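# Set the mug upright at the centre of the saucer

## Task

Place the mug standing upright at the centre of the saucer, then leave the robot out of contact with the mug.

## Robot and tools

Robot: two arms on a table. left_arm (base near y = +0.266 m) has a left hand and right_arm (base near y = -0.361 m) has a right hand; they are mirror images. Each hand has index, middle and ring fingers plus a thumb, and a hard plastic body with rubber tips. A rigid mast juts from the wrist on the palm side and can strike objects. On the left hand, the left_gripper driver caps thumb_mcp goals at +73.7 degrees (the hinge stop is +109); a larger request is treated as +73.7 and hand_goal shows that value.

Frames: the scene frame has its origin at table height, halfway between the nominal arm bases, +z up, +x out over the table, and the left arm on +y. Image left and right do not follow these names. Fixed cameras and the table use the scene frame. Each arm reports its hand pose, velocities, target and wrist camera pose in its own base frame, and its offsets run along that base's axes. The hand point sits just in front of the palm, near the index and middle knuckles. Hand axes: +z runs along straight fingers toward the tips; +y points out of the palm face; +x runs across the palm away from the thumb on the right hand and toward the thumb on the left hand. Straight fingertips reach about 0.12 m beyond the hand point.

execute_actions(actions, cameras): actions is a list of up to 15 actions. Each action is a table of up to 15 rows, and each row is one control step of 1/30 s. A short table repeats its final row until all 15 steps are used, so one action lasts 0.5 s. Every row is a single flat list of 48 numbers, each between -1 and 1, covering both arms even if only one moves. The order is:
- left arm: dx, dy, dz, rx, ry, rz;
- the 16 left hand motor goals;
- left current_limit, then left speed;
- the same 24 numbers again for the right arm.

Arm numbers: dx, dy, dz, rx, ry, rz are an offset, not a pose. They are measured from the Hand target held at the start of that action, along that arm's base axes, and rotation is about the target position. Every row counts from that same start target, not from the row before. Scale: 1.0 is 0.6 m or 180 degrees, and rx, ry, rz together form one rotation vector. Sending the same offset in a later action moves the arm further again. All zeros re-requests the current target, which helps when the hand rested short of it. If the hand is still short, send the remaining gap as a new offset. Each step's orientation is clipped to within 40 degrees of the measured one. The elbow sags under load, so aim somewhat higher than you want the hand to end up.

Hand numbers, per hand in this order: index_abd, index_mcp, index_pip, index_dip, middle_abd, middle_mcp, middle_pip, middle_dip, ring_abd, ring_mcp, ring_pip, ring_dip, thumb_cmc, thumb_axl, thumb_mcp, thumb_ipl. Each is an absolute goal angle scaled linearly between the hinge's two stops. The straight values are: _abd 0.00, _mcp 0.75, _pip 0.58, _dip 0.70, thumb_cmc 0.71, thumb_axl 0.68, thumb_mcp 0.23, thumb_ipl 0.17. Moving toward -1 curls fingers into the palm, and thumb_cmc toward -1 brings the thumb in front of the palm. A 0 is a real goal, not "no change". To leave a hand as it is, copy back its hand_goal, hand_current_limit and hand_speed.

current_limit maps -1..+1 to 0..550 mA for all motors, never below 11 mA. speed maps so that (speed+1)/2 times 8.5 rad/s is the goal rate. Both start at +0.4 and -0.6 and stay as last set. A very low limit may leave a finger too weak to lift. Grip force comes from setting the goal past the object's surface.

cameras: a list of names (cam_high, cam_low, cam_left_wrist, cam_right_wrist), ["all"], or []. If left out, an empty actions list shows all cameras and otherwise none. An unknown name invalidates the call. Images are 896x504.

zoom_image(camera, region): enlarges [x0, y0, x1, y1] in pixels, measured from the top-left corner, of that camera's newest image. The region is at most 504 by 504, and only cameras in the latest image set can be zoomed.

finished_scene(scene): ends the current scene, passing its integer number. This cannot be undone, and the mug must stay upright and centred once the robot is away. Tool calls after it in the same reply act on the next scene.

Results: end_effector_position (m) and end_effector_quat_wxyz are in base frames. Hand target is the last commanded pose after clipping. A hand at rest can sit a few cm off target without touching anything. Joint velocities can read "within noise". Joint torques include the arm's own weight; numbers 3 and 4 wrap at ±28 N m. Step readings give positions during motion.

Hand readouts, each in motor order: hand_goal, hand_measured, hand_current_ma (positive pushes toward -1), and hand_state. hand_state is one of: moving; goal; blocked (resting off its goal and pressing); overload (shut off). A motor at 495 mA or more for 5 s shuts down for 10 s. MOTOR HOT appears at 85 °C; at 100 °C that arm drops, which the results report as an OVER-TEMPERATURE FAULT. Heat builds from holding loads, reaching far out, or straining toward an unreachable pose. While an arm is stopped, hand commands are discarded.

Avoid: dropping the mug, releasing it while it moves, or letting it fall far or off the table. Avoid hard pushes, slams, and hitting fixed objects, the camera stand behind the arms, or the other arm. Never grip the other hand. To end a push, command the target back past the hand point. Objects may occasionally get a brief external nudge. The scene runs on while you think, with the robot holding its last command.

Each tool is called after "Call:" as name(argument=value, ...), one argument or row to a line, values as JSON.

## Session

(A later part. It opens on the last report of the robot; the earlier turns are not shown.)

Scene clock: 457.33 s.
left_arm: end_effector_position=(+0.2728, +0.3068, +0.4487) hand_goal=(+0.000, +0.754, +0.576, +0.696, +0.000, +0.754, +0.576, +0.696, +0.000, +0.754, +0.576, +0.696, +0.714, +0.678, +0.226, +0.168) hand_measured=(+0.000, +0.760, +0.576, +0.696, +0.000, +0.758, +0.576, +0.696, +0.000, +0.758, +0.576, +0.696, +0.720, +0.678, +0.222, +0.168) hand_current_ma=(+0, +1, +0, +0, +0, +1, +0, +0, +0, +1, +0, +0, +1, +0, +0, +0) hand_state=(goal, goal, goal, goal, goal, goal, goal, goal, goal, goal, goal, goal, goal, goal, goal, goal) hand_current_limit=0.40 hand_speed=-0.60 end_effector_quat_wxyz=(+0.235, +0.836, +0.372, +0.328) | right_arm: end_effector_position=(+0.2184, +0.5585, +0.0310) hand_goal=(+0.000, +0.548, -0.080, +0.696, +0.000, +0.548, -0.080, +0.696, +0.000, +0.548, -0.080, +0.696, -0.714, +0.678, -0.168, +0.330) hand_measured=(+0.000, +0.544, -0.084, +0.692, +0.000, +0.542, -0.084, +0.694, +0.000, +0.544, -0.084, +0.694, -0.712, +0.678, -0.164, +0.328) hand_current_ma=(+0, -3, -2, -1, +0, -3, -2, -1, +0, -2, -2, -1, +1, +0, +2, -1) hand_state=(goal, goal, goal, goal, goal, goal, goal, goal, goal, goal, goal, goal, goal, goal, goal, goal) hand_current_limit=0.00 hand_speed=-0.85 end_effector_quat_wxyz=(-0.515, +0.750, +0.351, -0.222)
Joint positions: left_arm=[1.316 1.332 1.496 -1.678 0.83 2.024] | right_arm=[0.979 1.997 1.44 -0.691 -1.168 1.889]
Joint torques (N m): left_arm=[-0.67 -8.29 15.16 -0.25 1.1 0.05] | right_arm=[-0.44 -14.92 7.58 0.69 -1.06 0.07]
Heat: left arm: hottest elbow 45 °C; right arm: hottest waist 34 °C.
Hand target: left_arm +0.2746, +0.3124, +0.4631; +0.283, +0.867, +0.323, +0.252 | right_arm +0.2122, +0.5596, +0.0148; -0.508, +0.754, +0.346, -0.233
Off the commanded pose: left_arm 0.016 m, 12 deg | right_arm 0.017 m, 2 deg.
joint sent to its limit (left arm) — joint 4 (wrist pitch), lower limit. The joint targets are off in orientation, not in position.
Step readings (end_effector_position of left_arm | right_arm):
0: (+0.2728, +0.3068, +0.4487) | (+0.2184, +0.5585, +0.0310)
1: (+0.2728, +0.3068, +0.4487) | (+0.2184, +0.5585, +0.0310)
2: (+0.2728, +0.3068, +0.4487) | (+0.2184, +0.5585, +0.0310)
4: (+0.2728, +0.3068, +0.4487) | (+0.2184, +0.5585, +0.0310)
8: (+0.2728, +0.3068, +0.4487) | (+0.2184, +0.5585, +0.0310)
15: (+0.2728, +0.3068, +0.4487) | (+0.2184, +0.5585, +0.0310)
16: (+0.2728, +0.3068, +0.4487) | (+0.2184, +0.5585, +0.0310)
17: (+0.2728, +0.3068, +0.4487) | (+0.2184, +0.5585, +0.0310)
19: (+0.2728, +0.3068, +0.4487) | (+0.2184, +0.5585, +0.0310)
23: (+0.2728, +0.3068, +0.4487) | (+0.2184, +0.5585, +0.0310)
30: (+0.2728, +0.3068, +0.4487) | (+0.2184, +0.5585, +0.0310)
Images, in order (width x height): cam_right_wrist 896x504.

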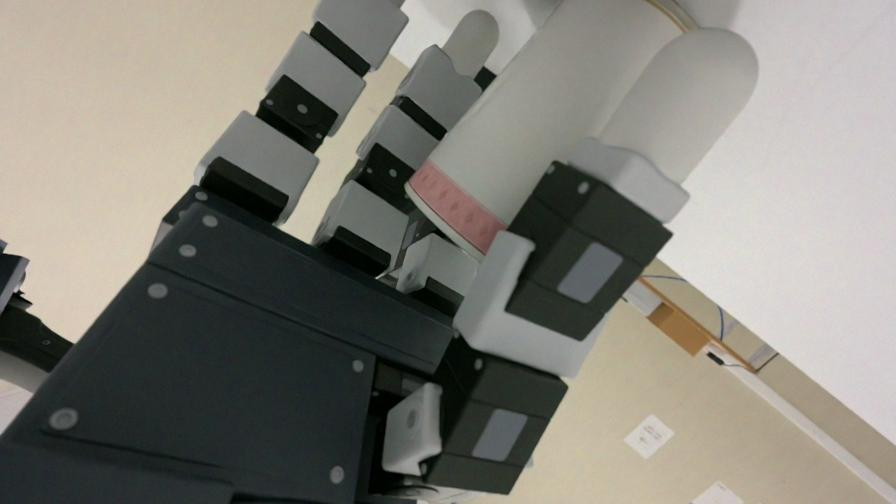

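Call:
execute_actions(
  actions=[
    [[0,0,0,0,0,0,0,0.754,0.576,0.696,0,0.754,0.576,0.696,0,0.754,0.576,0.696,0.714,0.678,0.226,0.168,0.4,-0.6,0,0,0,0,0,0,0,0.2,-0.08,0.696,0,0.2,-0.08,0.696,0,0.4,-0.08,0.696,-0.714,0.678,-0.4,0.33,0.0,-0.85]],
    [[0,0,0,0,0,0,0,0.754,0.576,0.696,0,0.754,0.576,0.696,0,0.754,0.576,0.696,0.714,0.678,0.226,0.168,0.4,-0.6,0,0,0,0,0,0,0,0.2,-0.08,0.696,0,0.2,-0.08,0.696,0,0.4,-0.08,0.696,-0.714,0.678,-0.4,0.33,0.0,-0.85]],
  ],
  cameras=["cam_right_wrist","cam_low"],
)

Call:
zoom_image(
  camera="cam_low",
  region=[420, 180, 560, 300],
)

Scene clock: 462.20 s.
left_arm: end_effector_position=(+0.2728, +0.3068, +0.4487) hand_goal=(+0.000, +0.754, +0.576, +0.696, +0.000, +0.754, +0.576, +0.696, +0.000, +0.754, +0.576, +0.696, +0.714, +0.678, +0.226, +0.168) hand_measured=(+0.000, +0.760, +0.576, +0.696, +0.000, +0.758, +0.576, +0.696, +0.000, +0.758, +0.576, +0.696, +0.720, +0.678, +0.222, +0.168) hand_current_ma=(+0, +1, +0, +0, +0, +1, +0, +0, +0, +1, +0, +0, +1, +0, +0, +0) hand_state=(goal, goal, goal, goal, goal, goal, goal, goal, goal, goal, goal, goal, goal, goal, goal, goal) hand_current_limit=0.40 hand_speed=-0.60 end_effector_quat_wxyz=(+0.235, +0.836, +0.372, +0.328) | right_arm: end_effector_position=(+0.2170, +0.5595, +0.0321) hand_goal=(+0.000, +0.200, -0.080, +0.696, +0.000, +0.200, -0.080, +0.696, +0.000, +0.400, -0.080, +0.696, -0.714, +0.678, -0.400, +0.330) hand_measured=(+0.002, +0.316, -0.080, +0.694, +0.000, +0.260, -0.072, +0.700, +0.000, +0.396, -0.082, +0.694, -0.714, +0.684, -0.278, +0.358) hand_current_ma=(+0, +275, +0, -1, +0, +128, +6, +2, +0, -1, -1, -1, +0, +4, +275, +59) hand_state=(goal, blocked, goal, goal, goal, blocked, goal, goal, goal, goal, goal, goal, goal, goal, blocked, blocked) hand_current_limit=0.00 hand_speed=-0.85 end_effector_quat_wxyz=(-0.517, +0.748, +0.351, -0.224)
Joint positions: left_arm=[1.316 1.332 1.496 -1.678 0.83 2.024] | right_arm=[0.98 1.997 1.44 -0.688 -1.176 1.89]
Joint torques (N m): left_arm=[-0.79 -8.18 15.12 -0.27 1.09 0.06] | right_arm=[-0.21 -14.86 7.62 0.54 -0.71 0.06]
Heat: left arm: hottest elbow 45 °C; right arm: hottest waist 34 °C.
Hand target: left_arm +0.2746, +0.3124, +0.4631; +0.283, +0.867, +0.323, +0.252 | right_arm +0.2122, +0.5596, +0.0148; -0.508, +0.754, +0.346, -0.233
Off the commanded pose: left_arm 0.016 m, 12 deg | right_arm 0.018 m, 2 deg.
joint sent to its limit (left arm) — joint 4 (wrist pitch), lower limit. The joint targets are off in orientation, not in position.
Step readings (end_effector_position of left_arm | right_arm):
0: (+0.2728, +0.3068, +0.4487) | (+0.2184, +0.5585, +0.0310)
1: (+0.2728, +0.3068, +0.4487) | (+0.2184, +0.5585, +0.0310)
2: (+0.2728, +0.3068, +0.4487) | (+0.2184, +0.5585, +0.0310)
4: (+0.2728, +0.3068, +0.4487) | (+0.2184, +0.5585, +0.0310)
8: (+0.2728, +0.3068, +0.4487) | (+0.2184, +0.5585, +0.0310)
15: (+0.2728, +0.3068, +0.4487) | (+0.2180, +0.5585, +0.0314)
16: (+0.2728, +0.3068, +0.4487) | (+0.2179, +0.5586, +0.0315)
17: (+0.2728, +0.3068, +0.4487) | (+0.2177, +0.5589, +0.0316)
19: (+0.2728, +0.3068, +0.4487) | (+0.2175, +0.5591, +0.0319)
23: (+0.2728, +0.3068, +0.4487) | (+0.2170, +0.5595, +0.0321)
30: (+0.2728, +0.3068, +0.4487) | (+0.2170, +0.5595, +0.0321)
Images, in order (width x height): cam_low 896x504, cam_right_wrist 896x504.

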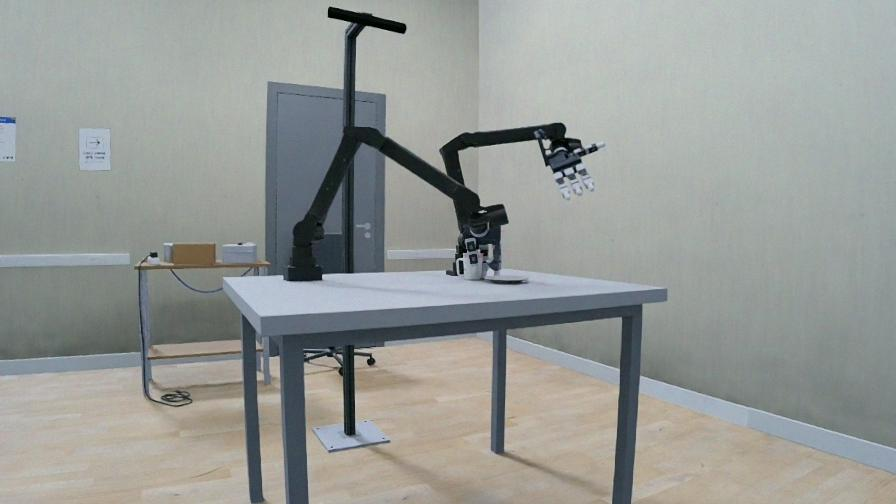

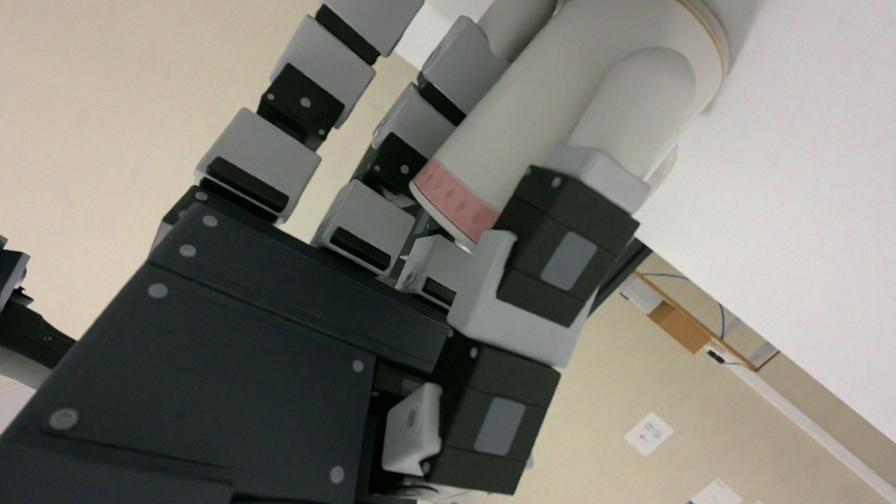

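Scaled by 3.600 from the camera's 896x504 image, which has a finer 1280x720 frame.

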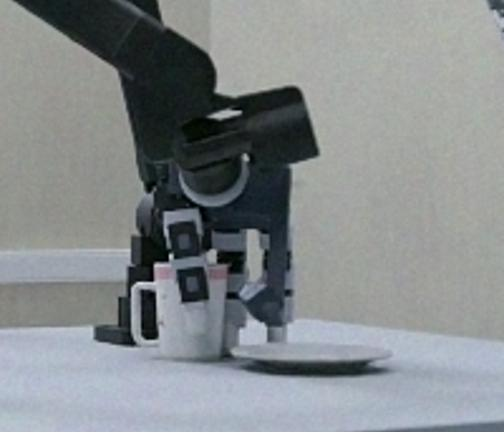

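Call:
execute_actions(
  actions=[
    [[0,0,0,0,0,0,0,0.754,0.576,0.696,0,0.754,0.576,0.696,0,0.754,0.576,0.696,0.714,0.678,0.226,0.168,0.4,-0.6,0,0,0,0,0,0,0,0.15,-0.1,0.66,0,0.05,-0.1,0.66,0,0.4,-0.08,0.696,-0.714,0.678,-0.45,0.33,0.2,-0.85]],
    [[0,0,0,0,0,0,0,0.754,0.576,0.696,0,0.754,0.576,0.696,0,0.754,0.576,0.696,0.714,0.678,0.226,0.168,0.4,-0.6,0,0,0.05,0,0,0,0,0.15,-0.1,0.66,0,0.05,-0.1,0.66,0,0.4,-0.08,0.696,-0.714,0.678,-0.45,0.33,0.2,-0.85]],
    [[0,0,0,0,0,0,0,0.754,0.576,0.696,0,0.754,0.576,0.696,0,0.754,0.576,0.696,0.714,0.678,0.226,0.168,0.4,-0.6,0,0,0.05,0,0,0,0,0.15,-0.1,0.66,0,0.05,-0.1,0.66,0,0.4,-0.08,0.696,-0.714,0.678,-0.45,0.33,0.2,-0.85]],
  ],
  cameras=["cam_right_wrist","cam_low"],
)

Call:
zoom_image(
  camera="cam_low",
  region=[420, 180, 560, 300],
)

Scene clock: 468.00 s.
left_arm: end_effector_position=(+0.2728, +0.3068, +0.4487) hand_goal=(+0.000, +0.754, +0.576, +0.696, +0.000, +0.754, +0.576, +0.696, +0.000, +0.754, +0.576, +0.696, +0.714, +0.678, +0.226, +0.168) hand_measured=(+0.000, +0.760, +0.576, +0.696, +0.000, +0.758, +0.576, +0.696, +0.000, +0.758, +0.576, +0.696, +0.720, +0.678, +0.222, +0.168) hand_current_ma=(+0, +1, +0, +0, +0, +1, +0, +0, +0, +1, +0, +0, +1, +0, +0, +0) hand_state=(goal, goal, goal, goal, goal, goal, goal, goal, goal, goal, goal, goal, goal, goal, goal, goal) hand_current_limit=0.40 hand_speed=-0.60 end_effector_quat_wxyz=(+0.235, +0.836, +0.372, +0.328) | right_arm: end_effector_position=(+0.2070, +0.5418, +0.0429) hand_goal=(+0.000, +0.150, -0.100, +0.660, +0.000, +0.050, -0.100, +0.660, +0.000, +0.400, -0.080, +0.696, -0.714, +0.678, -0.450, +0.330) hand_measured=(+0.012, +0.300, -0.074, +0.684, -0.026, +0.228, -0.068, +0.678, +0.000, +0.396, -0.082, +0.694, -0.710, +0.690, -0.274, +0.364) hand_current_ma=(+8, +330, +32, +30, -25, +330, +44, +18, +0, -2, -1, -1, +1, +14, +330, +78) hand_state=(goal, blocked, blocked, blocked, blocked, blocked, blocked, goal, goal, goal, goal, goal, goal, goal, blocked, blocked) hand_current_limit=0.20 hand_speed=-0.85 end_effector_quat_wxyz=(-0.495, +0.763, +0.332, -0.250)
Joint positions: left_arm=[1.316 1.332 1.496 -1.678 0.83 2.024] | right_arm=[0.98 1.973 1.441 -0.797 -1.163 1.89]
Joint torques (N m): left_arm=[-0.73 -8.18 15.12 -0.27 1.09 0.06] | right_arm=[-0.15 -18.67 11.37 -0.23 -1.26 0.09]
Heat: left arm: hottest elbow 45 °C; right arm: hottest waist 34 °C.
Hand target: left_arm +0.2746, +0.3124, +0.4631; +0.283, +0.867, +0.323, +0.252 | right_arm +0.2121, +0.5598, +0.0748; -0.508, +0.754, +0.346, -0.233
Off the commanded pose: left_arm 0.016 m, 12 deg | right_arm 0.037 m, 3 deg.
joint sent to its limit (left arm) — joint 4 (wrist pitch), lower limit. The joint targets are off in orientation, not in position.
Step readings (end_effector_position of left_arm | right_arm):
0: (+0.2728, +0.3068, +0.4487) | (+0.2170, +0.5595, +0.0321)
1: (+0.2728, +0.3068, +0.4487) | (+0.2169, +0.5595, +0.0322)
2: (+0.2728, +0.3068, +0.4487) | (+0.2169, +0.5595, +0.0322)
4: (+0.2728, +0.3068, +0.4487) | (+0.2167, +0.5596, +0.0322)
8: (+0.2728, +0.3068, +0.4487) | (+0.2167, +0.5596, +0.0322)
15: (+0.2728, +0.3068, +0.4487) | (+0.2167, +0.5596, +0.0322)
16: (+0.2728, +0.3068, +0.4487) | (+0.2167, +0.5596, +0.0322)
17: (+0.2728, +0.3068, +0.4487) | (+0.2166, +0.5594, +0.0321)
19: (+0.2728, +0.3068, +0.4487) | (+0.2157, +0.5581, +0.0320)
23: (+0.2728, +0.3068, +0.4487) | (+0.2142, +0.5554, +0.0328)
30: (+0.2728, +0.3068, +0.4487) | (+0.2131, +0.5536, +0.0329)
31: (+0.2728, +0.3068, +0.4487) | (+0.2130, +0.5533, +0.0331)
32: (+0.2728, +0.3068, +0.4487) | (+0.2128, +0.5527, +0.0337)
34: (+0.2728, +0.3068, +0.4487) | (+0.2115, +0.5492, +0.0352)
38: (+0.2728, +0.3068, +0.4487) | (+0.2086, +0.5442, +0.0384)
45: (+0.2728, +0.3068, +0.4487) | (+0.2073, +0.5423, +0.0429)
Images, in order (width x height): cam_low 896x504, cam_right_wrist 896x504.

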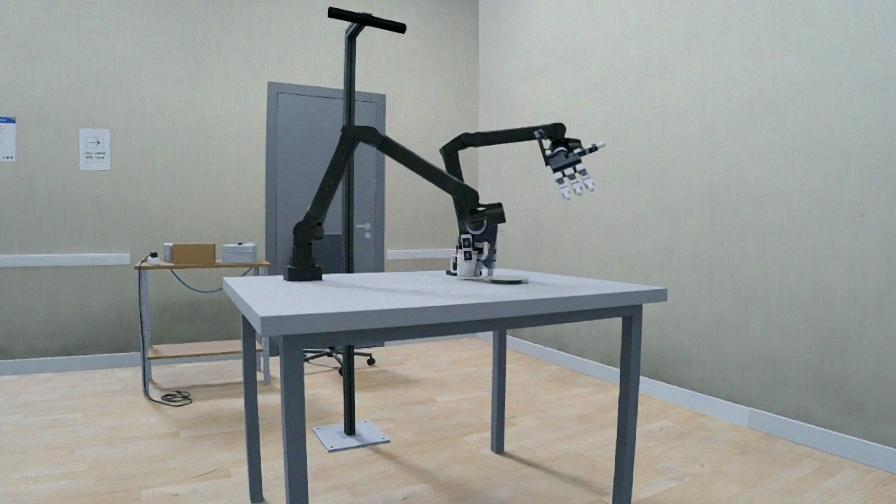

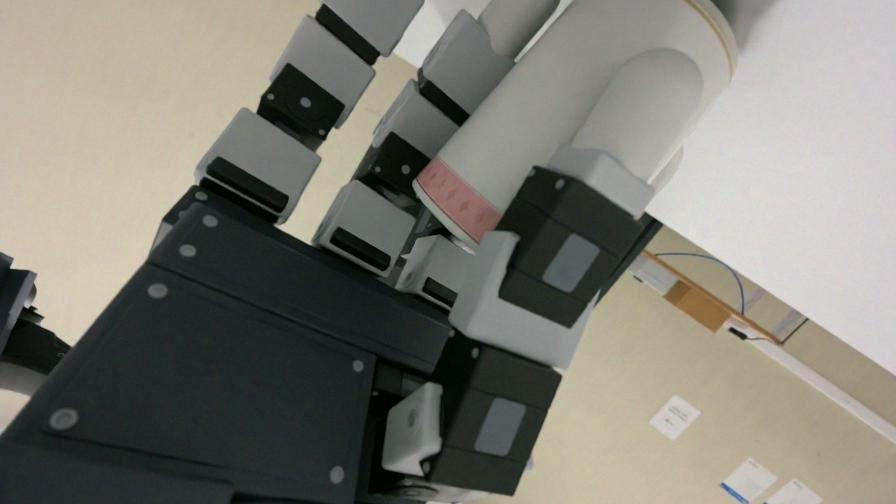

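Scaled by 3.600 from the camera's 896x504 image, which has a finer 1280x720 frame.

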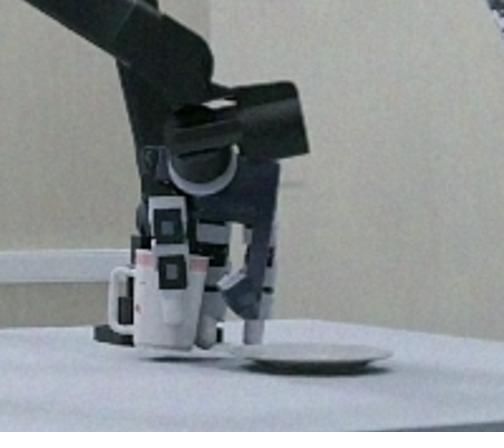

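Call:
execute_actions(
  actions=[
    [[0,0,0,0,0,0,0,0.754,0.576,0.696,0,0.754,0.576,0.696,0,0.754,0.576,0.696,0.714,0.678,0.226,0.168,0.4,-0.6,0,0,0.04,0,0,0,0,0.15,-0.1,0.66,0,0.05,-0.1,0.66,0,0.4,-0.08,0.696,-0.714,0.678,-0.45,0.33,0.2,-0.85]],
    [[0,0,0,0,0,0,0,0.754,0.576,0.696,0,0.754,0.576,0.696,0,0.754,0.576,0.696,0.714,0.678,0.226,0.168,0.4,-0.6,0,0,0.0,0,0,0,0,0.15,-0.1,0.66,0,0.05,-0.1,0.66,0,0.4,-0.08,0.696,-0.714,0.678,-0.45,0.33,0.2,-0.85]],
  ],
  cameras=["cam_right_wrist","cam_low"],
)

Call:
zoom_image(
  camera="cam_low",
  region=[420, 180, 560, 300],
)

Scene clock: 473.60 s.
left_arm: end_effector_position=(+0.2728, +0.3068, +0.4487) hand_goal=(+0.000, +0.754, +0.576, +0.696, +0.000, +0.754, +0.576, +0.696, +0.000, +0.754, +0.576, +0.696, +0.714, +0.678, +0.226, +0.168) hand_measured=(+0.000, +0.760, +0.576, +0.696, +0.000, +0.758, +0.576, +0.696, +0.000, +0.758, +0.576, +0.696, +0.720, +0.678, +0.222, +0.168) hand_current_ma=(+0, +1, +0, +0, +0, +1, +0, +0, +0, +1, +0, +0, +1, +0, +0, +0) hand_state=(goal, goal, goal, goal, goal, goal, goal, goal, goal, goal, goal, goal, goal, goal, goal, goal) hand_current_limit=0.40 hand_speed=-0.60 end_effector_quat_wxyz=(+0.235, +0.836, +0.372, +0.328) | right_arm: end_effector_position=(+0.2084, +0.5438, +0.0711) hand_goal=(+0.000, +0.150, -0.100, +0.660, +0.000, +0.050, -0.100, +0.660, +0.000, +0.400, -0.080, +0.696, -0.714, +0.678, -0.450, +0.330) hand_measured=(+0.012, +0.300, -0.074, +0.684, -0.026, +0.226, -0.068, +0.678, +0.000, +0.396, -0.082, +0.694, -0.710, +0.690, -0.274, +0.364) hand_current_ma=(+8, +330, +32, +30, -25, +330, +44, +18, +0, -2, -1, -1, +1, +14, +330, +78) hand_state=(goal, blocked, blocked, blocked, blocked, blocked, blocked, goal, goal, goal, goal, goal, goal, goal, blocked, blocked) hand_current_limit=0.20 hand_speed=-0.85 end_effector_quat_wxyz=(-0.497, +0.762, +0.334, -0.246)
Joint positions: left_arm=[1.316 1.332 1.496 -1.678 0.83 2.024] | right_arm=[0.98 1.939 1.47 -0.851 -1.162 1.89]
Joint torques (N m): left_arm=[-0.67 -8.29 15.15 -0.24 1.09 0.06] | right_arm=[-0.15 -17.79 11.59 -0.32 -1.26 0.1]
Heat: left arm: hottest elbow 45 °C; right arm: hottest waist 34 °C.
Hand target: left_arm +0.2746, +0.3124, +0.4631; +0.283, +0.867, +0.323, +0.252 | right_arm +0.2121, +0.5597, +0.0988; -0.508, +0.754, +0.346, -0.233
Off the commanded pose: left_arm 0.016 m, 12 deg | right_arm 0.032 m, 3 deg.
joint sent to its limit (left arm) — joint 4 (wrist pitch), lower limit. The joint targets are off in orientation, not in position.
Step readings (end_effector_position of left_arm | right_arm):
0: (+0.2728, +0.3068, +0.4487) | (+0.2070, +0.5418, +0.0429)
1: (+0.2728, +0.3068, +0.4487) | (+0.2069, +0.5417, +0.0431)
2: (+0.2728, +0.3068, +0.4487) | (+0.2067, +0.5413, +0.0437)
4: (+0.2728, +0.3068, +0.4487) | (+0.2057, +0.5397, +0.0460)
8: (+0.2728, +0.3068, +0.4487) | (+0.2054, +0.5392, +0.0557)
15: (+0.2728, +0.3068, +0.4487) | (+0.2086, +0.5440, +0.0706)
16: (+0.2728, +0.3068, +0.4487) | (+0.2087, +0.5441, +0.0708)
17: (+0.2728, +0.3068, +0.4487) | (+0.2088, +0.5443, +0.0711)
19: (+0.2728, +0.3068, +0.4487) | (+0.2086, +0.5440, +0.0711)
23: (+0.2728, +0.3068, +0.4487) | (+0.2084, +0.5438, +0.0711)
30: (+0.2728, +0.3068, +0.4487) | (+0.2084, +0.5438, +0.0711)
Images, in order (width x height): cam_low 896x504, cam_right_wrist 896x504.

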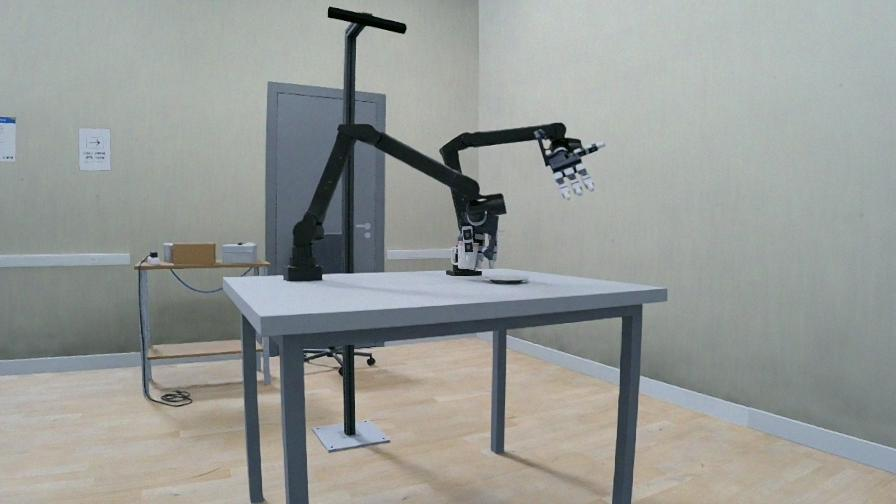

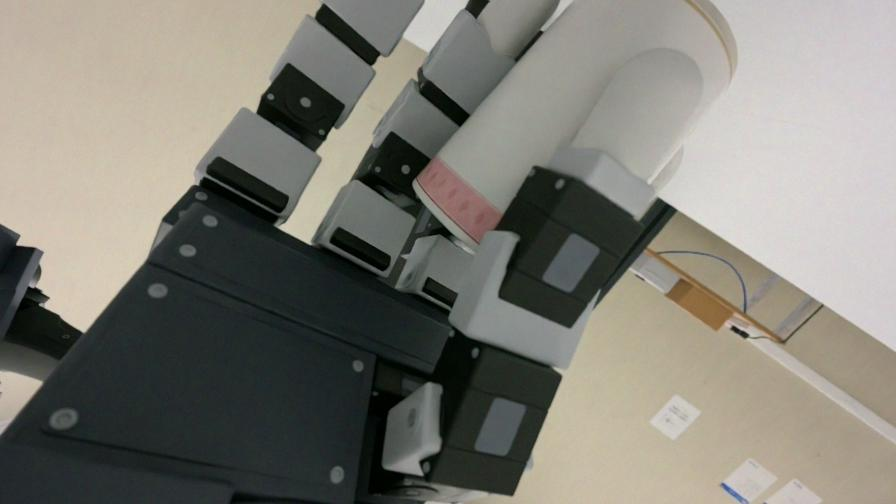

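Scaled by 3.600 from the camera's 896x504 image, which has a finer 1280x720 frame.

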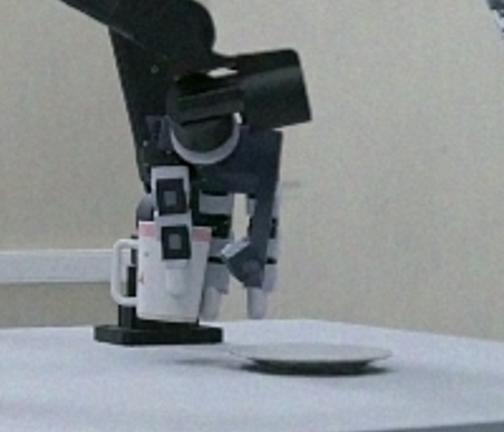

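Call:
execute_actions(
  actions=[
    [[0,0,0,0,0,0,0,0.754,0.576,0.696,0,0.754,0.576,0.696,0,0.754,0.576,0.696,0.714,0.678,0.226,0.168,0.4,-0.6,0.04,0.014,0.015,0,0,0,0,0.15,-0.1,0.66,0,0.05,-0.1,0.66,0,0.4,-0.08,0.696,-0.714,0.678,-0.45,0.33,0.2,-0.85]],
    [[0,0,0,0,0,0,0,0.754,0.576,0.696,0,0.754,0.576,0.696,0,0.754,0.576,0.696,0.714,0.678,0.226,0.168,0.4,-0.6,0.07,0.024,0.0,0,0,0,0,0.15,-0.1,0.66,0,0.05,-0.1,0.66,0,0.4,-0.08,0.696,-0.714,0.678,-0.45,0.33,0.2,-0.85]],
    [[0,0,0,0,0,0,0,0.754,0.576,0.696,0,0.754,0.576,0.696,0,0.754,0.576,0.696,0.714,0.678,0.226,0.168,0.4,-0.6,0.07,0.024,0.0,0,0,0,0,0.15,-0.1,0.66,0,0.05,-0.1,0.66,0,0.4,-0.08,0.696,-0.714,0.678,-0.45,0.33,0.2,-0.85]],
    [[0,0,0,0,0,0,0,0.754,0.576,0.696,0,0.754,0.576,0.696,0,0.754,0.576,0.696,0.714,0.678,0.226,0.168,0.4,-0.6,0.06,0.02,0.0,0,0,0,0,0.15,-0.1,0.66,0,0.05,-0.1,0.66,0,0.4,-0.08,0.696,-0.714,0.678,-0.45,0.33,0.2,-0.85]],
  ],
  cameras=["cam_right_wrist","cam_low","cam_high"],
)

Call:
zoom_image(
  camera="cam_low",
  region=[440, 180, 580, 300],
)

Call:
zoom_image(
  camera="cam_high",
  region=[500, 260, 660, 380],
)

Scene clock: 489.10 s.
left_arm: end_effector_position=(+0.2728, +0.3068, +0.4487) hand_goal=(+0.000, +0.754, +0.576, +0.696, +0.000, +0.754, +0.576, +0.696, +0.000, +0.754, +0.576, +0.696, +0.714, +0.678, +0.226, +0.168) hand_measured=(+0.000, +0.760, +0.576, +0.696, +0.000, +0.758, +0.576, +0.696, +0.000, +0.758, +0.576, +0.696, +0.720, +0.678, +0.222, +0.168) hand_current_ma=(+0, +1, +0, +0, +0, +1, +0, +0, +0, +1, +0, +0, +1, +0, +0, +0) hand_state=(goal, goal, goal, goal, goal, goal, goal, goal, goal, goal, goal, goal, goal, goal, goal, goal) hand_current_limit=0.40 hand_speed=-0.60 end_effector_quat_wxyz=(+0.235, +0.836, +0.372, +0.328) | right_arm: end_effector_position=(+0.3429, +0.6017, +0.1030) hand_goal=(+0.000, +0.150, -0.100, +0.660, +0.000, +0.050, -0.100, +0.660, +0.000, +0.400, -0.080, +0.696, -0.714, +0.678, -0.450, +0.330) hand_measured=(+0.014, +0.298, -0.072, +0.684, -0.026, +0.224, -0.068, +0.678, +0.000, +0.396, -0.082, +0.694, -0.708, +0.692, -0.274, +0.364) hand_current_ma=(+11, +330, +36, +30, -25, +330, +46, +18, +0, -2, -1, -1, +3, +16, +330, +78) hand_state=(goal, blocked, blocked, blocked, blocked, blocked, blocked, goal, goal, goal, goal, goal, goal, goal, blocked, blocked) hand_current_limit=0.20 hand_speed=-0.85 end_effector_quat_wxyz=(-0.501, +0.759, +0.340, -0.240)
Joint positions: left_arm=[1.316 1.332 1.496 -1.678 0.83 2.024] | right_arm=[0.867 2.306 2.189 -1.454 -1.178 1.596]
Joint torques (N m): left_arm=[-0.73 -8.23 15.12 -0.27 1.1 0.06] | right_arm=[-1.85 -19.08 12.62 -0.7 -1.41 -0.11]
Heat: left arm: hottest elbow 45 °C; right arm: hottest elbow 35 °C.
Hand target: left_arm +0.2746, +0.3124, +0.4631; +0.283, +0.867, +0.323, +0.252 | right_arm +0.3563, +0.6088, +0.1079; -0.508, +0.754, +0.346, -0.233
Off the commanded pose: left_arm 0.016 m, 12 deg | right_arm 0.016 m, 1 deg.
joint sent to its limit (left arm) — joint 4 (wrist pitch), lower limit. The joint targets are off in orientation, not in position.
Step readings (end_effector_position of left_arm | right_arm):
0: (+0.2728, +0.3068, +0.4487) | (+0.2084, +0.5438, +0.0711)
1: (+0.2728, +0.3068, +0.4487) | (+0.2084, +0.5437, +0.0713)
2: (+0.2728, +0.3068, +0.4487) | (+0.2083, +0.5436, +0.0727)
4: (+0.2728, +0.3068, +0.4487) | (+0.2086, +0.5441, +0.0782)
8: (+0.2728, +0.3068, +0.4487) | (+0.2145, +0.5529, +0.0944)
15: (+0.2728, +0.3068, +0.4487) | (+0.2194, +0.5593, +0.1063)
16: (+0.2728, +0.3068, +0.4487) | (+0.2195, +0.5591, +0.1061)
17: (+0.2728, +0.3068, +0.4487) | (+0.2202, +0.5591, +0.1059)
19: (+0.2728, +0.3068, +0.4487) | (+0.2260, +0.5630, +0.1054)
23: (+0.2728, +0.3068, +0.4487) | (+0.2476, +0.5714, +0.1018)
30: (+0.2728, +0.3068, +0.4487) | (+0.2670, +0.5676, +0.0969)
31: (+0.2728, +0.3068, +0.4487) | (+0.2677, +0.5679, +0.0973)
32: (+0.2728, +0.3068, +0.4487) | (+0.2687, +0.5688, +0.0980)
34: (+0.2728, +0.3068, +0.4487) | (+0.2745, +0.5754, +0.1013)
38: (+0.2728, +0.3068, +0.4487) | (+0.2905, +0.5884, +0.1049)
45: (+0.2728, +0.3068, +0.4487) | (+0.3051, +0.5870, +0.1023)
46: (+0.2728, +0.3068, +0.4487) | (+0.3061, +0.5870, +0.1020)
47: (+0.2728, +0.3068, +0.4487) | (+0.3081, +0.5871, +0.1018)
49: (+0.2728, +0.3068, +0.4487) | (+0.3149, +0.5922, +0.1025)
53: (+0.2728, +0.3068, +0.4487) | (+0.3292, +0.6014, +0.1030)
60: (+0.2728, +0.3068, +0.4487) | (+0.3409, +0.6011, +0.1022)
Images, in order (width x height): cam_high 896x504, cam_low 896x504, cam_right_wrist 896x504.

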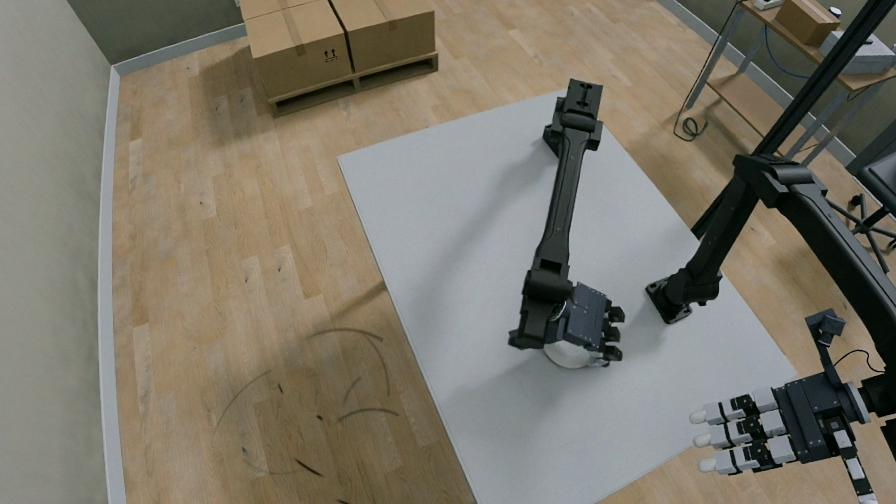

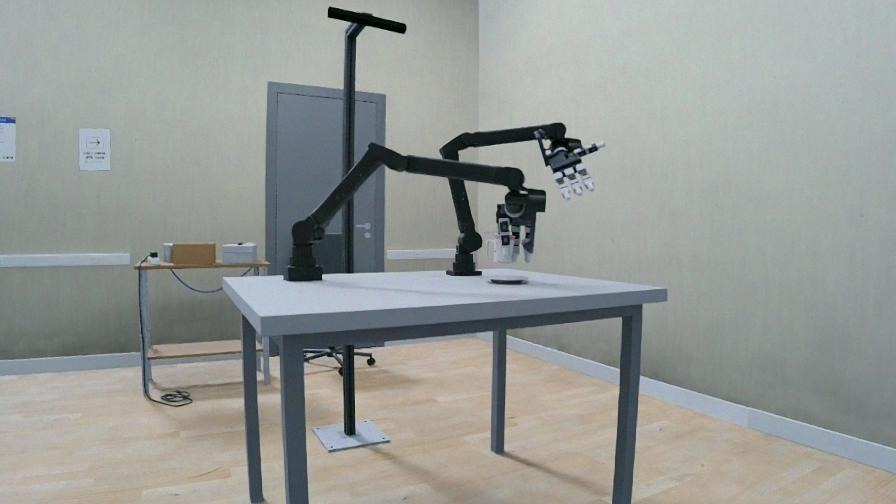

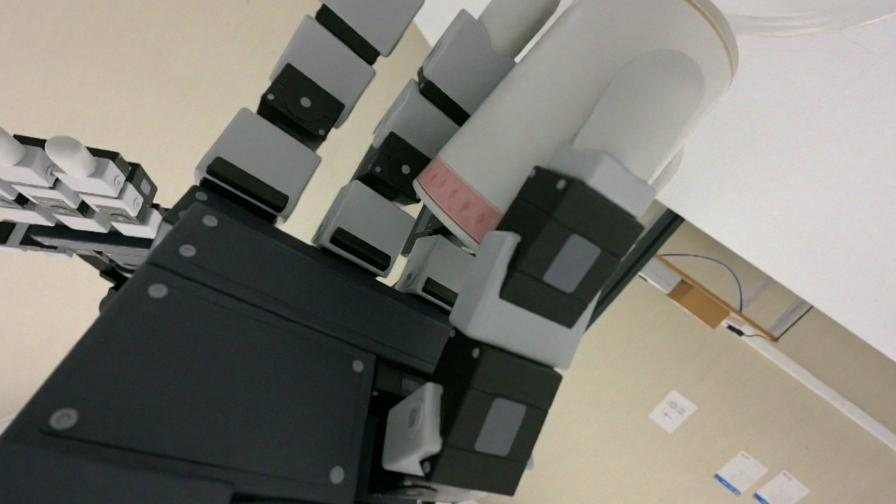

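Scaled by 3.600 from the camera's 896x504 image, which has a finer 1280x720 frame.

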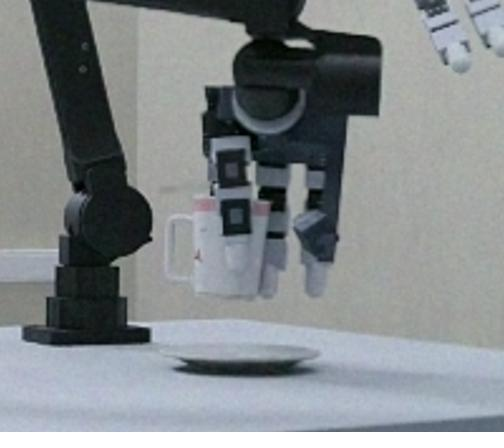

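Scaled by 3.150 from the camera's 896x504 image, which has a finer 1280x720 frame.

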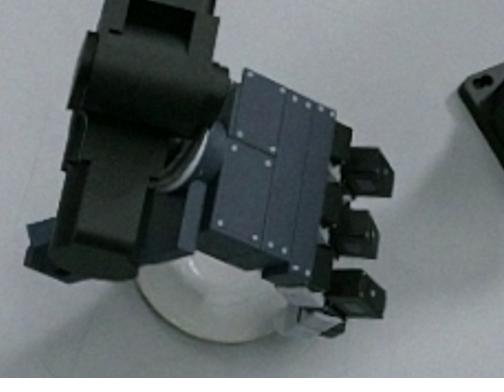

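Call:
execute_actions(
  actions=[
    [[0,0,0,0,0,0,0,0.754,0.576,0.696,0,0.754,0.576,0.696,0,0.754,0.576,0.696,0.714,0.678,0.226,0.168,0.4,-0.6,0.017,0.012,-0.03,0,0,0,0,0.15,-0.1,0.66,0,0.05,-0.1,0.66,0,0.4,-0.08,0.696,-0.714,0.678,-0.45,0.33,0.2,-0.85]],
    [[0,0,0,0,0,0,0,0.754,0.576,0.696,0,0.754,0.576,0.696,0,0.754,0.576,0.696,0.714,0.678,0.226,0.168,0.4,-0.6,0,0,-0.03,0,0,0,0,0.15,-0.1,0.66,0,0.05,-0.1,0.66,0,0.4,-0.08,0.696,-0.714,0.678,-0.45,0.33,0.2,-0.85]],
  ],
  cameras=["cam_right_wrist","cam_low","cam_high"],
)

Call:
zoom_image(
  camera="cam_low",
  region=[440, 180, 580, 300],
)

Call:
zoom_image(
  camera="cam_high",
  region=[500, 260, 660, 380],
)

Scene clock: 504.67 s.
left_arm: end_effector_position=(+0.2728, +0.3068, +0.4487) hand_goal=(+0.000, +0.754, +0.576, +0.696, +0.000, +0.754, +0.576, +0.696, +0.000, +0.754, +0.576, +0.696, +0.714, +0.678, +0.226, +0.168) hand_measured=(+0.000, +0.760, +0.576, +0.696, +0.000, +0.758, +0.576, +0.696, +0.000, +0.758, +0.576, +0.696, +0.720, +0.678, +0.222, +0.168) hand_current_ma=(+0, +1, +0, +0, +0, +1, +0, +0, +0, +1, +0, +0, +1, +0, +0, +0) hand_state=(goal, goal, goal, goal, goal, goal, goal, goal, goal, goal, goal, goal, goal, goal, goal, goal) hand_current_limit=0.40 hand_speed=-0.60 end_effector_quat_wxyz=(+0.235, +0.836, +0.372, +0.328) | right_arm: end_effector_position=(+0.3511, +0.6112, +0.0735) hand_goal=(+0.000, +0.150, -0.100, +0.660, +0.000, +0.050, -0.100, +0.660, +0.000, +0.400, -0.080, +0.696, -0.714, +0.678, -0.450, +0.330) hand_measured=(+0.014, +0.298, -0.072, +0.684, -0.026, +0.224, -0.068, +0.678, +0.000, +0.396, -0.082, +0.694, -0.708, +0.692, -0.274, +0.364) hand_current_ma=(+11, +330, +36, +30, -25, +330, +46, +18, +0, -2, -1, -1, +3, +16, +330, +78) hand_state=(goal, blocked, blocked, blocked, blocked, blocked, blocked, goal, goal, goal, goal, goal, goal, goal, blocked, blocked) hand_current_limit=0.20 hand_speed=-0.85 end_effector_quat_wxyz=(-0.499, +0.757, +0.343, -0.245)
Joint positions: left_arm=[1.316 1.332 1.496 -1.678 0.83 2.024] | right_arm=[0.867 2.386 2.257 -1.476 -1.179 1.565]
Joint torques (N m): left_arm=[-0.73 -8.18 15.1 -0.27 1.09 0.06] | right_arm=[-2.08 -19.78 11.64 -0.03 -1.4 -0.1]
Heat: left arm: hottest elbow 45 °C; right arm: hottest elbow 38 °C.
Hand target: left_arm +0.2746, +0.3124, +0.4631; +0.283, +0.867, +0.323, +0.252 | right_arm +0.3664, +0.6160, +0.0719; -0.508, +0.754, +0.346, -0.233
Off the commanded pose: left_arm 0.016 m, 12 deg | right_arm 0.016 m, 2 deg.
joint sent to its limit (left arm) — joint 4 (wrist pitch), lower limit. The joint targets are off in orientation, not in position.
Step readings (end_effector_position of left_arm | right_arm):
0: (+0.2728, +0.3068, +0.4487) | (+0.3429, +0.6017, +0.1030)
1: (+0.2728, +0.3068, +0.4487) | (+0.3430, +0.6019, +0.1030)
2: (+0.2728, +0.3068, +0.4487) | (+0.3434, +0.6024, +0.1027)
4: (+0.2728, +0.3068, +0.4487) | (+0.3461, +0.6056, +0.1018)
8: (+0.2728, +0.3068, +0.4487) | (+0.3503, +0.6106, +0.0947)
15: (+0.2728, +0.3068, +0.4487) | (+0.3498, +0.6099, +0.0800)
16: (+0.2728, +0.3068, +0.4487) | (+0.3497, +0.6097, +0.0786)
17: (+0.2728, +0.3068, +0.4487) | (+0.3498, +0.6098, +0.0778)
19: (+0.2728, +0.3068, +0.4487) | (+0.3500, +0.6099, +0.0767)
23: (+0.2728, +0.3068, +0.4487) | (+0.3507, +0.6107, +0.0750)
30: (+0.2728, +0.3068, +0.4487) | (+0.3511, +0.6111, +0.0736)
Images, in order (width x height): cam_high 896x504, cam_low 896x504, cam_right_wrist 896x504.

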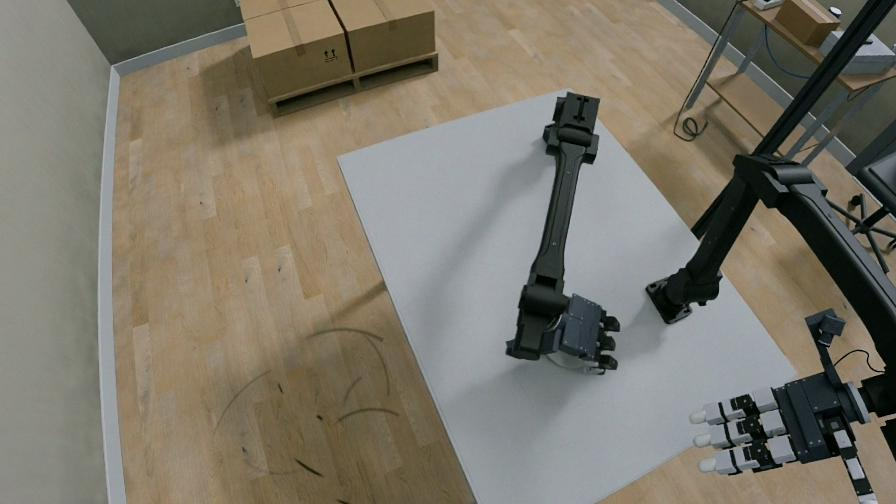

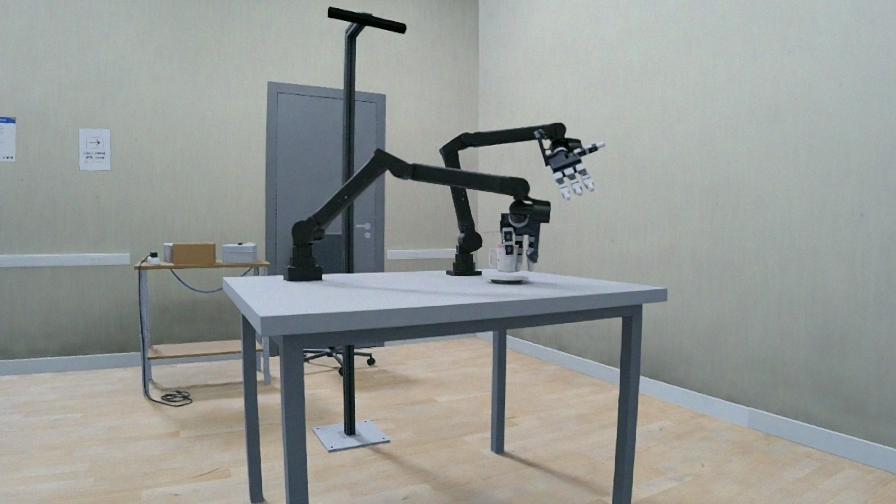

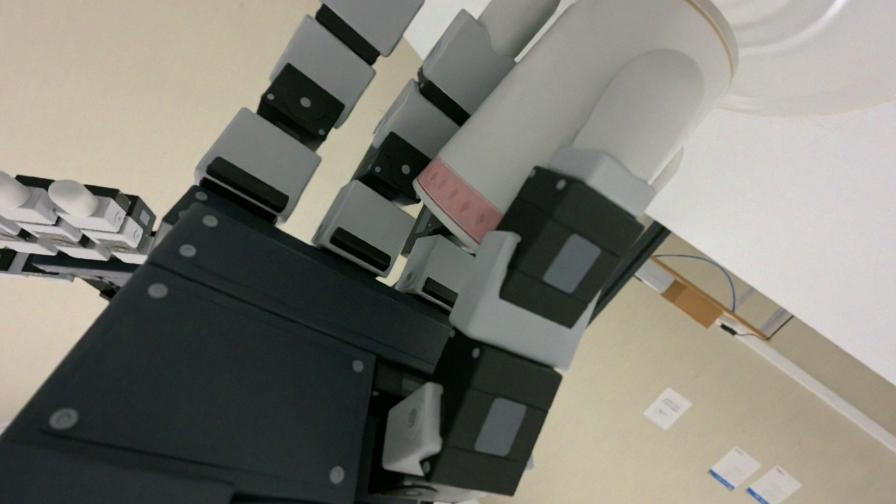

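Scaled by 3.600 from the camera's 896x504 image, which has a finer 1280x720 frame.

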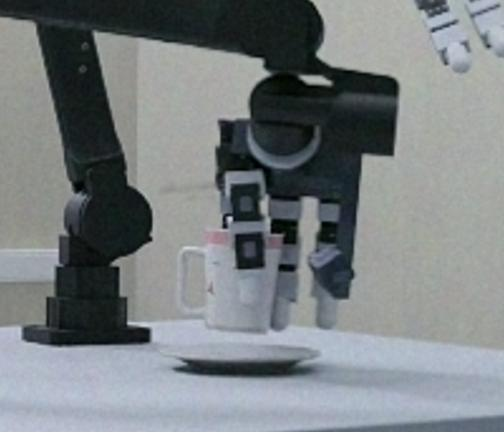

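Scaled by 3.150 from the camera's 896x504 image, which has a finer 1280x720 frame.

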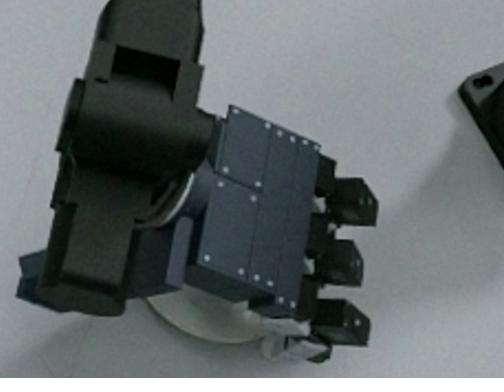

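Call:
execute_actions(
  actions=[
    [[0,0,0,0,0,0,0,0.754,0.576,0.696,0,0.754,0.576,0.696,0,0.754,0.576,0.696,0.714,0.678,0.226,0.168,0.4,-0.6,0,0,-0.03,0,0,0,0,0.15,-0.1,0.66,0,0.05,-0.1,0.66,0,0.4,-0.08,0.696,-0.714,0.678,-0.45,0.33,0.2,-0.85]],
  ],
  cameras=["cam_right_wrist","cam_low"],
)

Call:
zoom_image(
  camera="cam_low",
  region=[460, 220, 560, 300],
)

Scene clock: 510.57 s.
left_arm: end_effector_position=(+0.2728, +0.3068, +0.4487) hand_goal=(+0.000, +0.754, +0.576, +0.696, +0.000, +0.754, +0.576, +0.696, +0.000, +0.754, +0.576, +0.696, +0.714, +0.678, +0.226, +0.168) hand_measured=(+0.000, +0.760, +0.576, +0.696, +0.000, +0.758, +0.576, +0.696, +0.000, +0.758, +0.576, +0.696, +0.720, +0.678, +0.222, +0.168) hand_current_ma=(+0, +1, +0, +0, +0, +1, +0, +0, +0, +1, +0, +0, +1, +0, +0, +0) hand_state=(goal, goal, goal, goal, goal, goal, goal, goal, goal, goal, goal, goal, goal, goal, goal, goal) hand_current_limit=0.40 hand_speed=-0.60 end_effector_quat_wxyz=(+0.235, +0.836, +0.372, +0.328) | right_arm: end_effector_position=(+0.3555, +0.6164, +0.0625) hand_goal=(+0.000, +0.150, -0.100, +0.660, +0.000, +0.050, -0.100, +0.660, +0.000, +0.400, -0.080, +0.696, -0.714, +0.678, -0.450, +0.330) hand_measured=(+0.014, +0.298, -0.072, +0.684, -0.026, +0.224, -0.068, +0.678, +0.000, +0.396, -0.082, +0.694, -0.708, +0.692, -0.274, +0.364) hand_current_ma=(+11, +330, +36, +30, -25, +330, +46, +18, +0, -2, -1, -1, +3, +16, +330, +78) hand_state=(goal, blocked, blocked, blocked, blocked, blocked, blocked, goal, goal, goal, goal, goal, goal, goal, blocked, blocked) hand_current_limit=0.20 hand_speed=-0.85 end_effector_quat_wxyz=(-0.503, +0.754, +0.349, -0.237)
Joint positions: left_arm=[1.316 1.332 1.496 -1.678 0.83 2.024] | right_arm=[0.867 2.401 2.257 -1.441 -1.179 1.563]
Joint torques (N m): left_arm=[-0.91 -8.12 15.13 -0.27 1.1 0.06] | right_arm=[-2.02 -20.13 9.61 -0.03 -1.4 -0.09]
Heat: left arm: hottest elbow 45 °C; right arm: hottest elbow 38 °C.
Hand target: left_arm +0.2746, +0.3124, +0.4631; +0.283, +0.867, +0.323, +0.252 | right_arm +0.3664, +0.6160, +0.0538; -0.508, +0.754, +0.346, -0.233
Off the commanded pose: left_arm 0.016 m, 12 deg | right_arm 0.014 m, 1 deg.
joint sent to its limit (left arm) — joint 4 (wrist pitch), lower limit. The joint targets are off in orientation, not in position.
Step readings (end_effector_position of left_arm | right_arm):
0: (+0.2728, +0.3068, +0.4487) | (+0.3511, +0.6112, +0.0735)
1: (+0.2728, +0.3068, +0.4487) | (+0.3511, +0.6112, +0.0735)
2: (+0.2728, +0.3068, +0.4487) | (+0.3516, +0.6118, +0.0732)
4: (+0.2728, +0.3068, +0.4487) | (+0.3531, +0.6136, +0.0721)
8: (+0.2728, +0.3068, +0.4487) | (+0.3552, +0.6160, +0.0686)
15: (+0.2728, +0.3068, +0.4487) | (+0.3556, +0.6164, +0.0630)
Images, in order (width x height): cam_low 896x504, cam_right_wrist 896x504.

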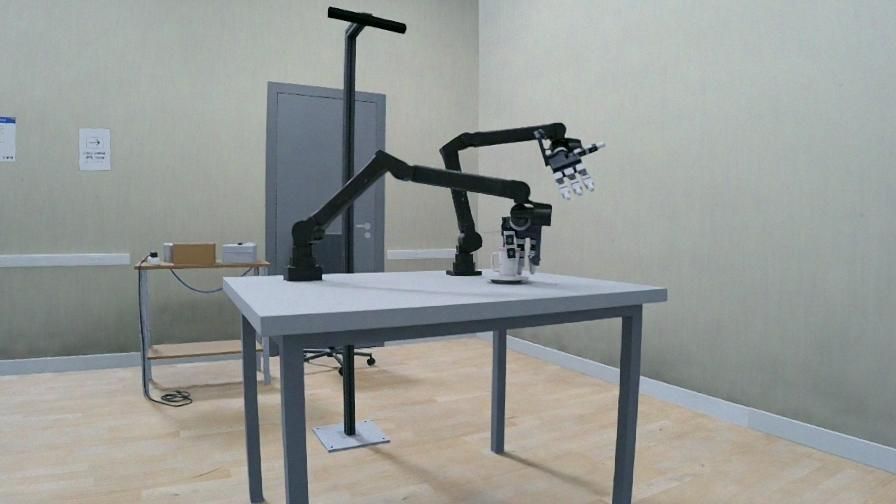

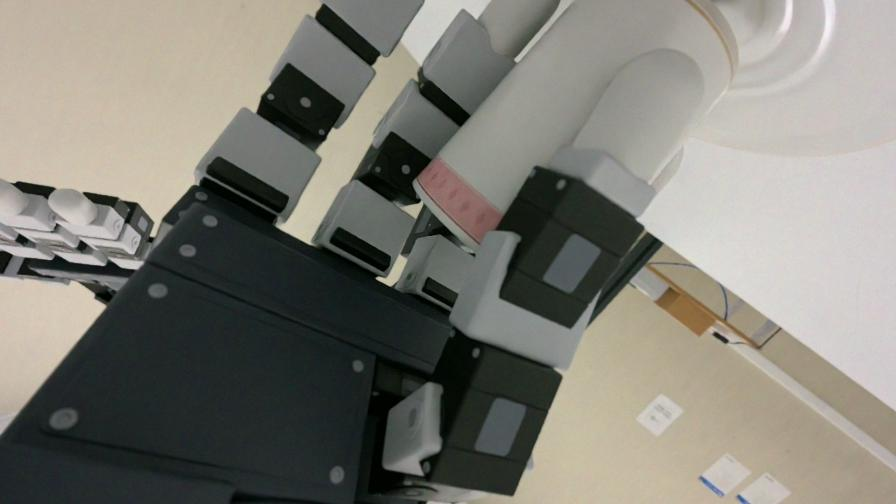

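Scaled by 5.040 from the camera's 896x504 image, which has a finer 1280x720 frame.

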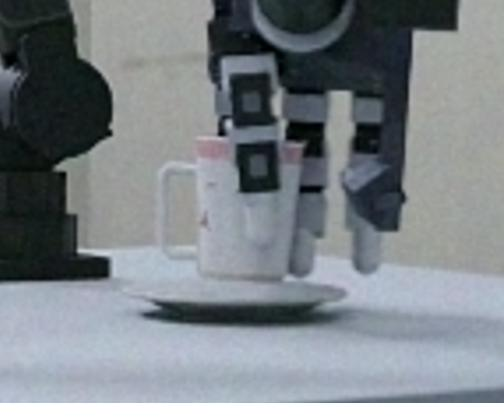

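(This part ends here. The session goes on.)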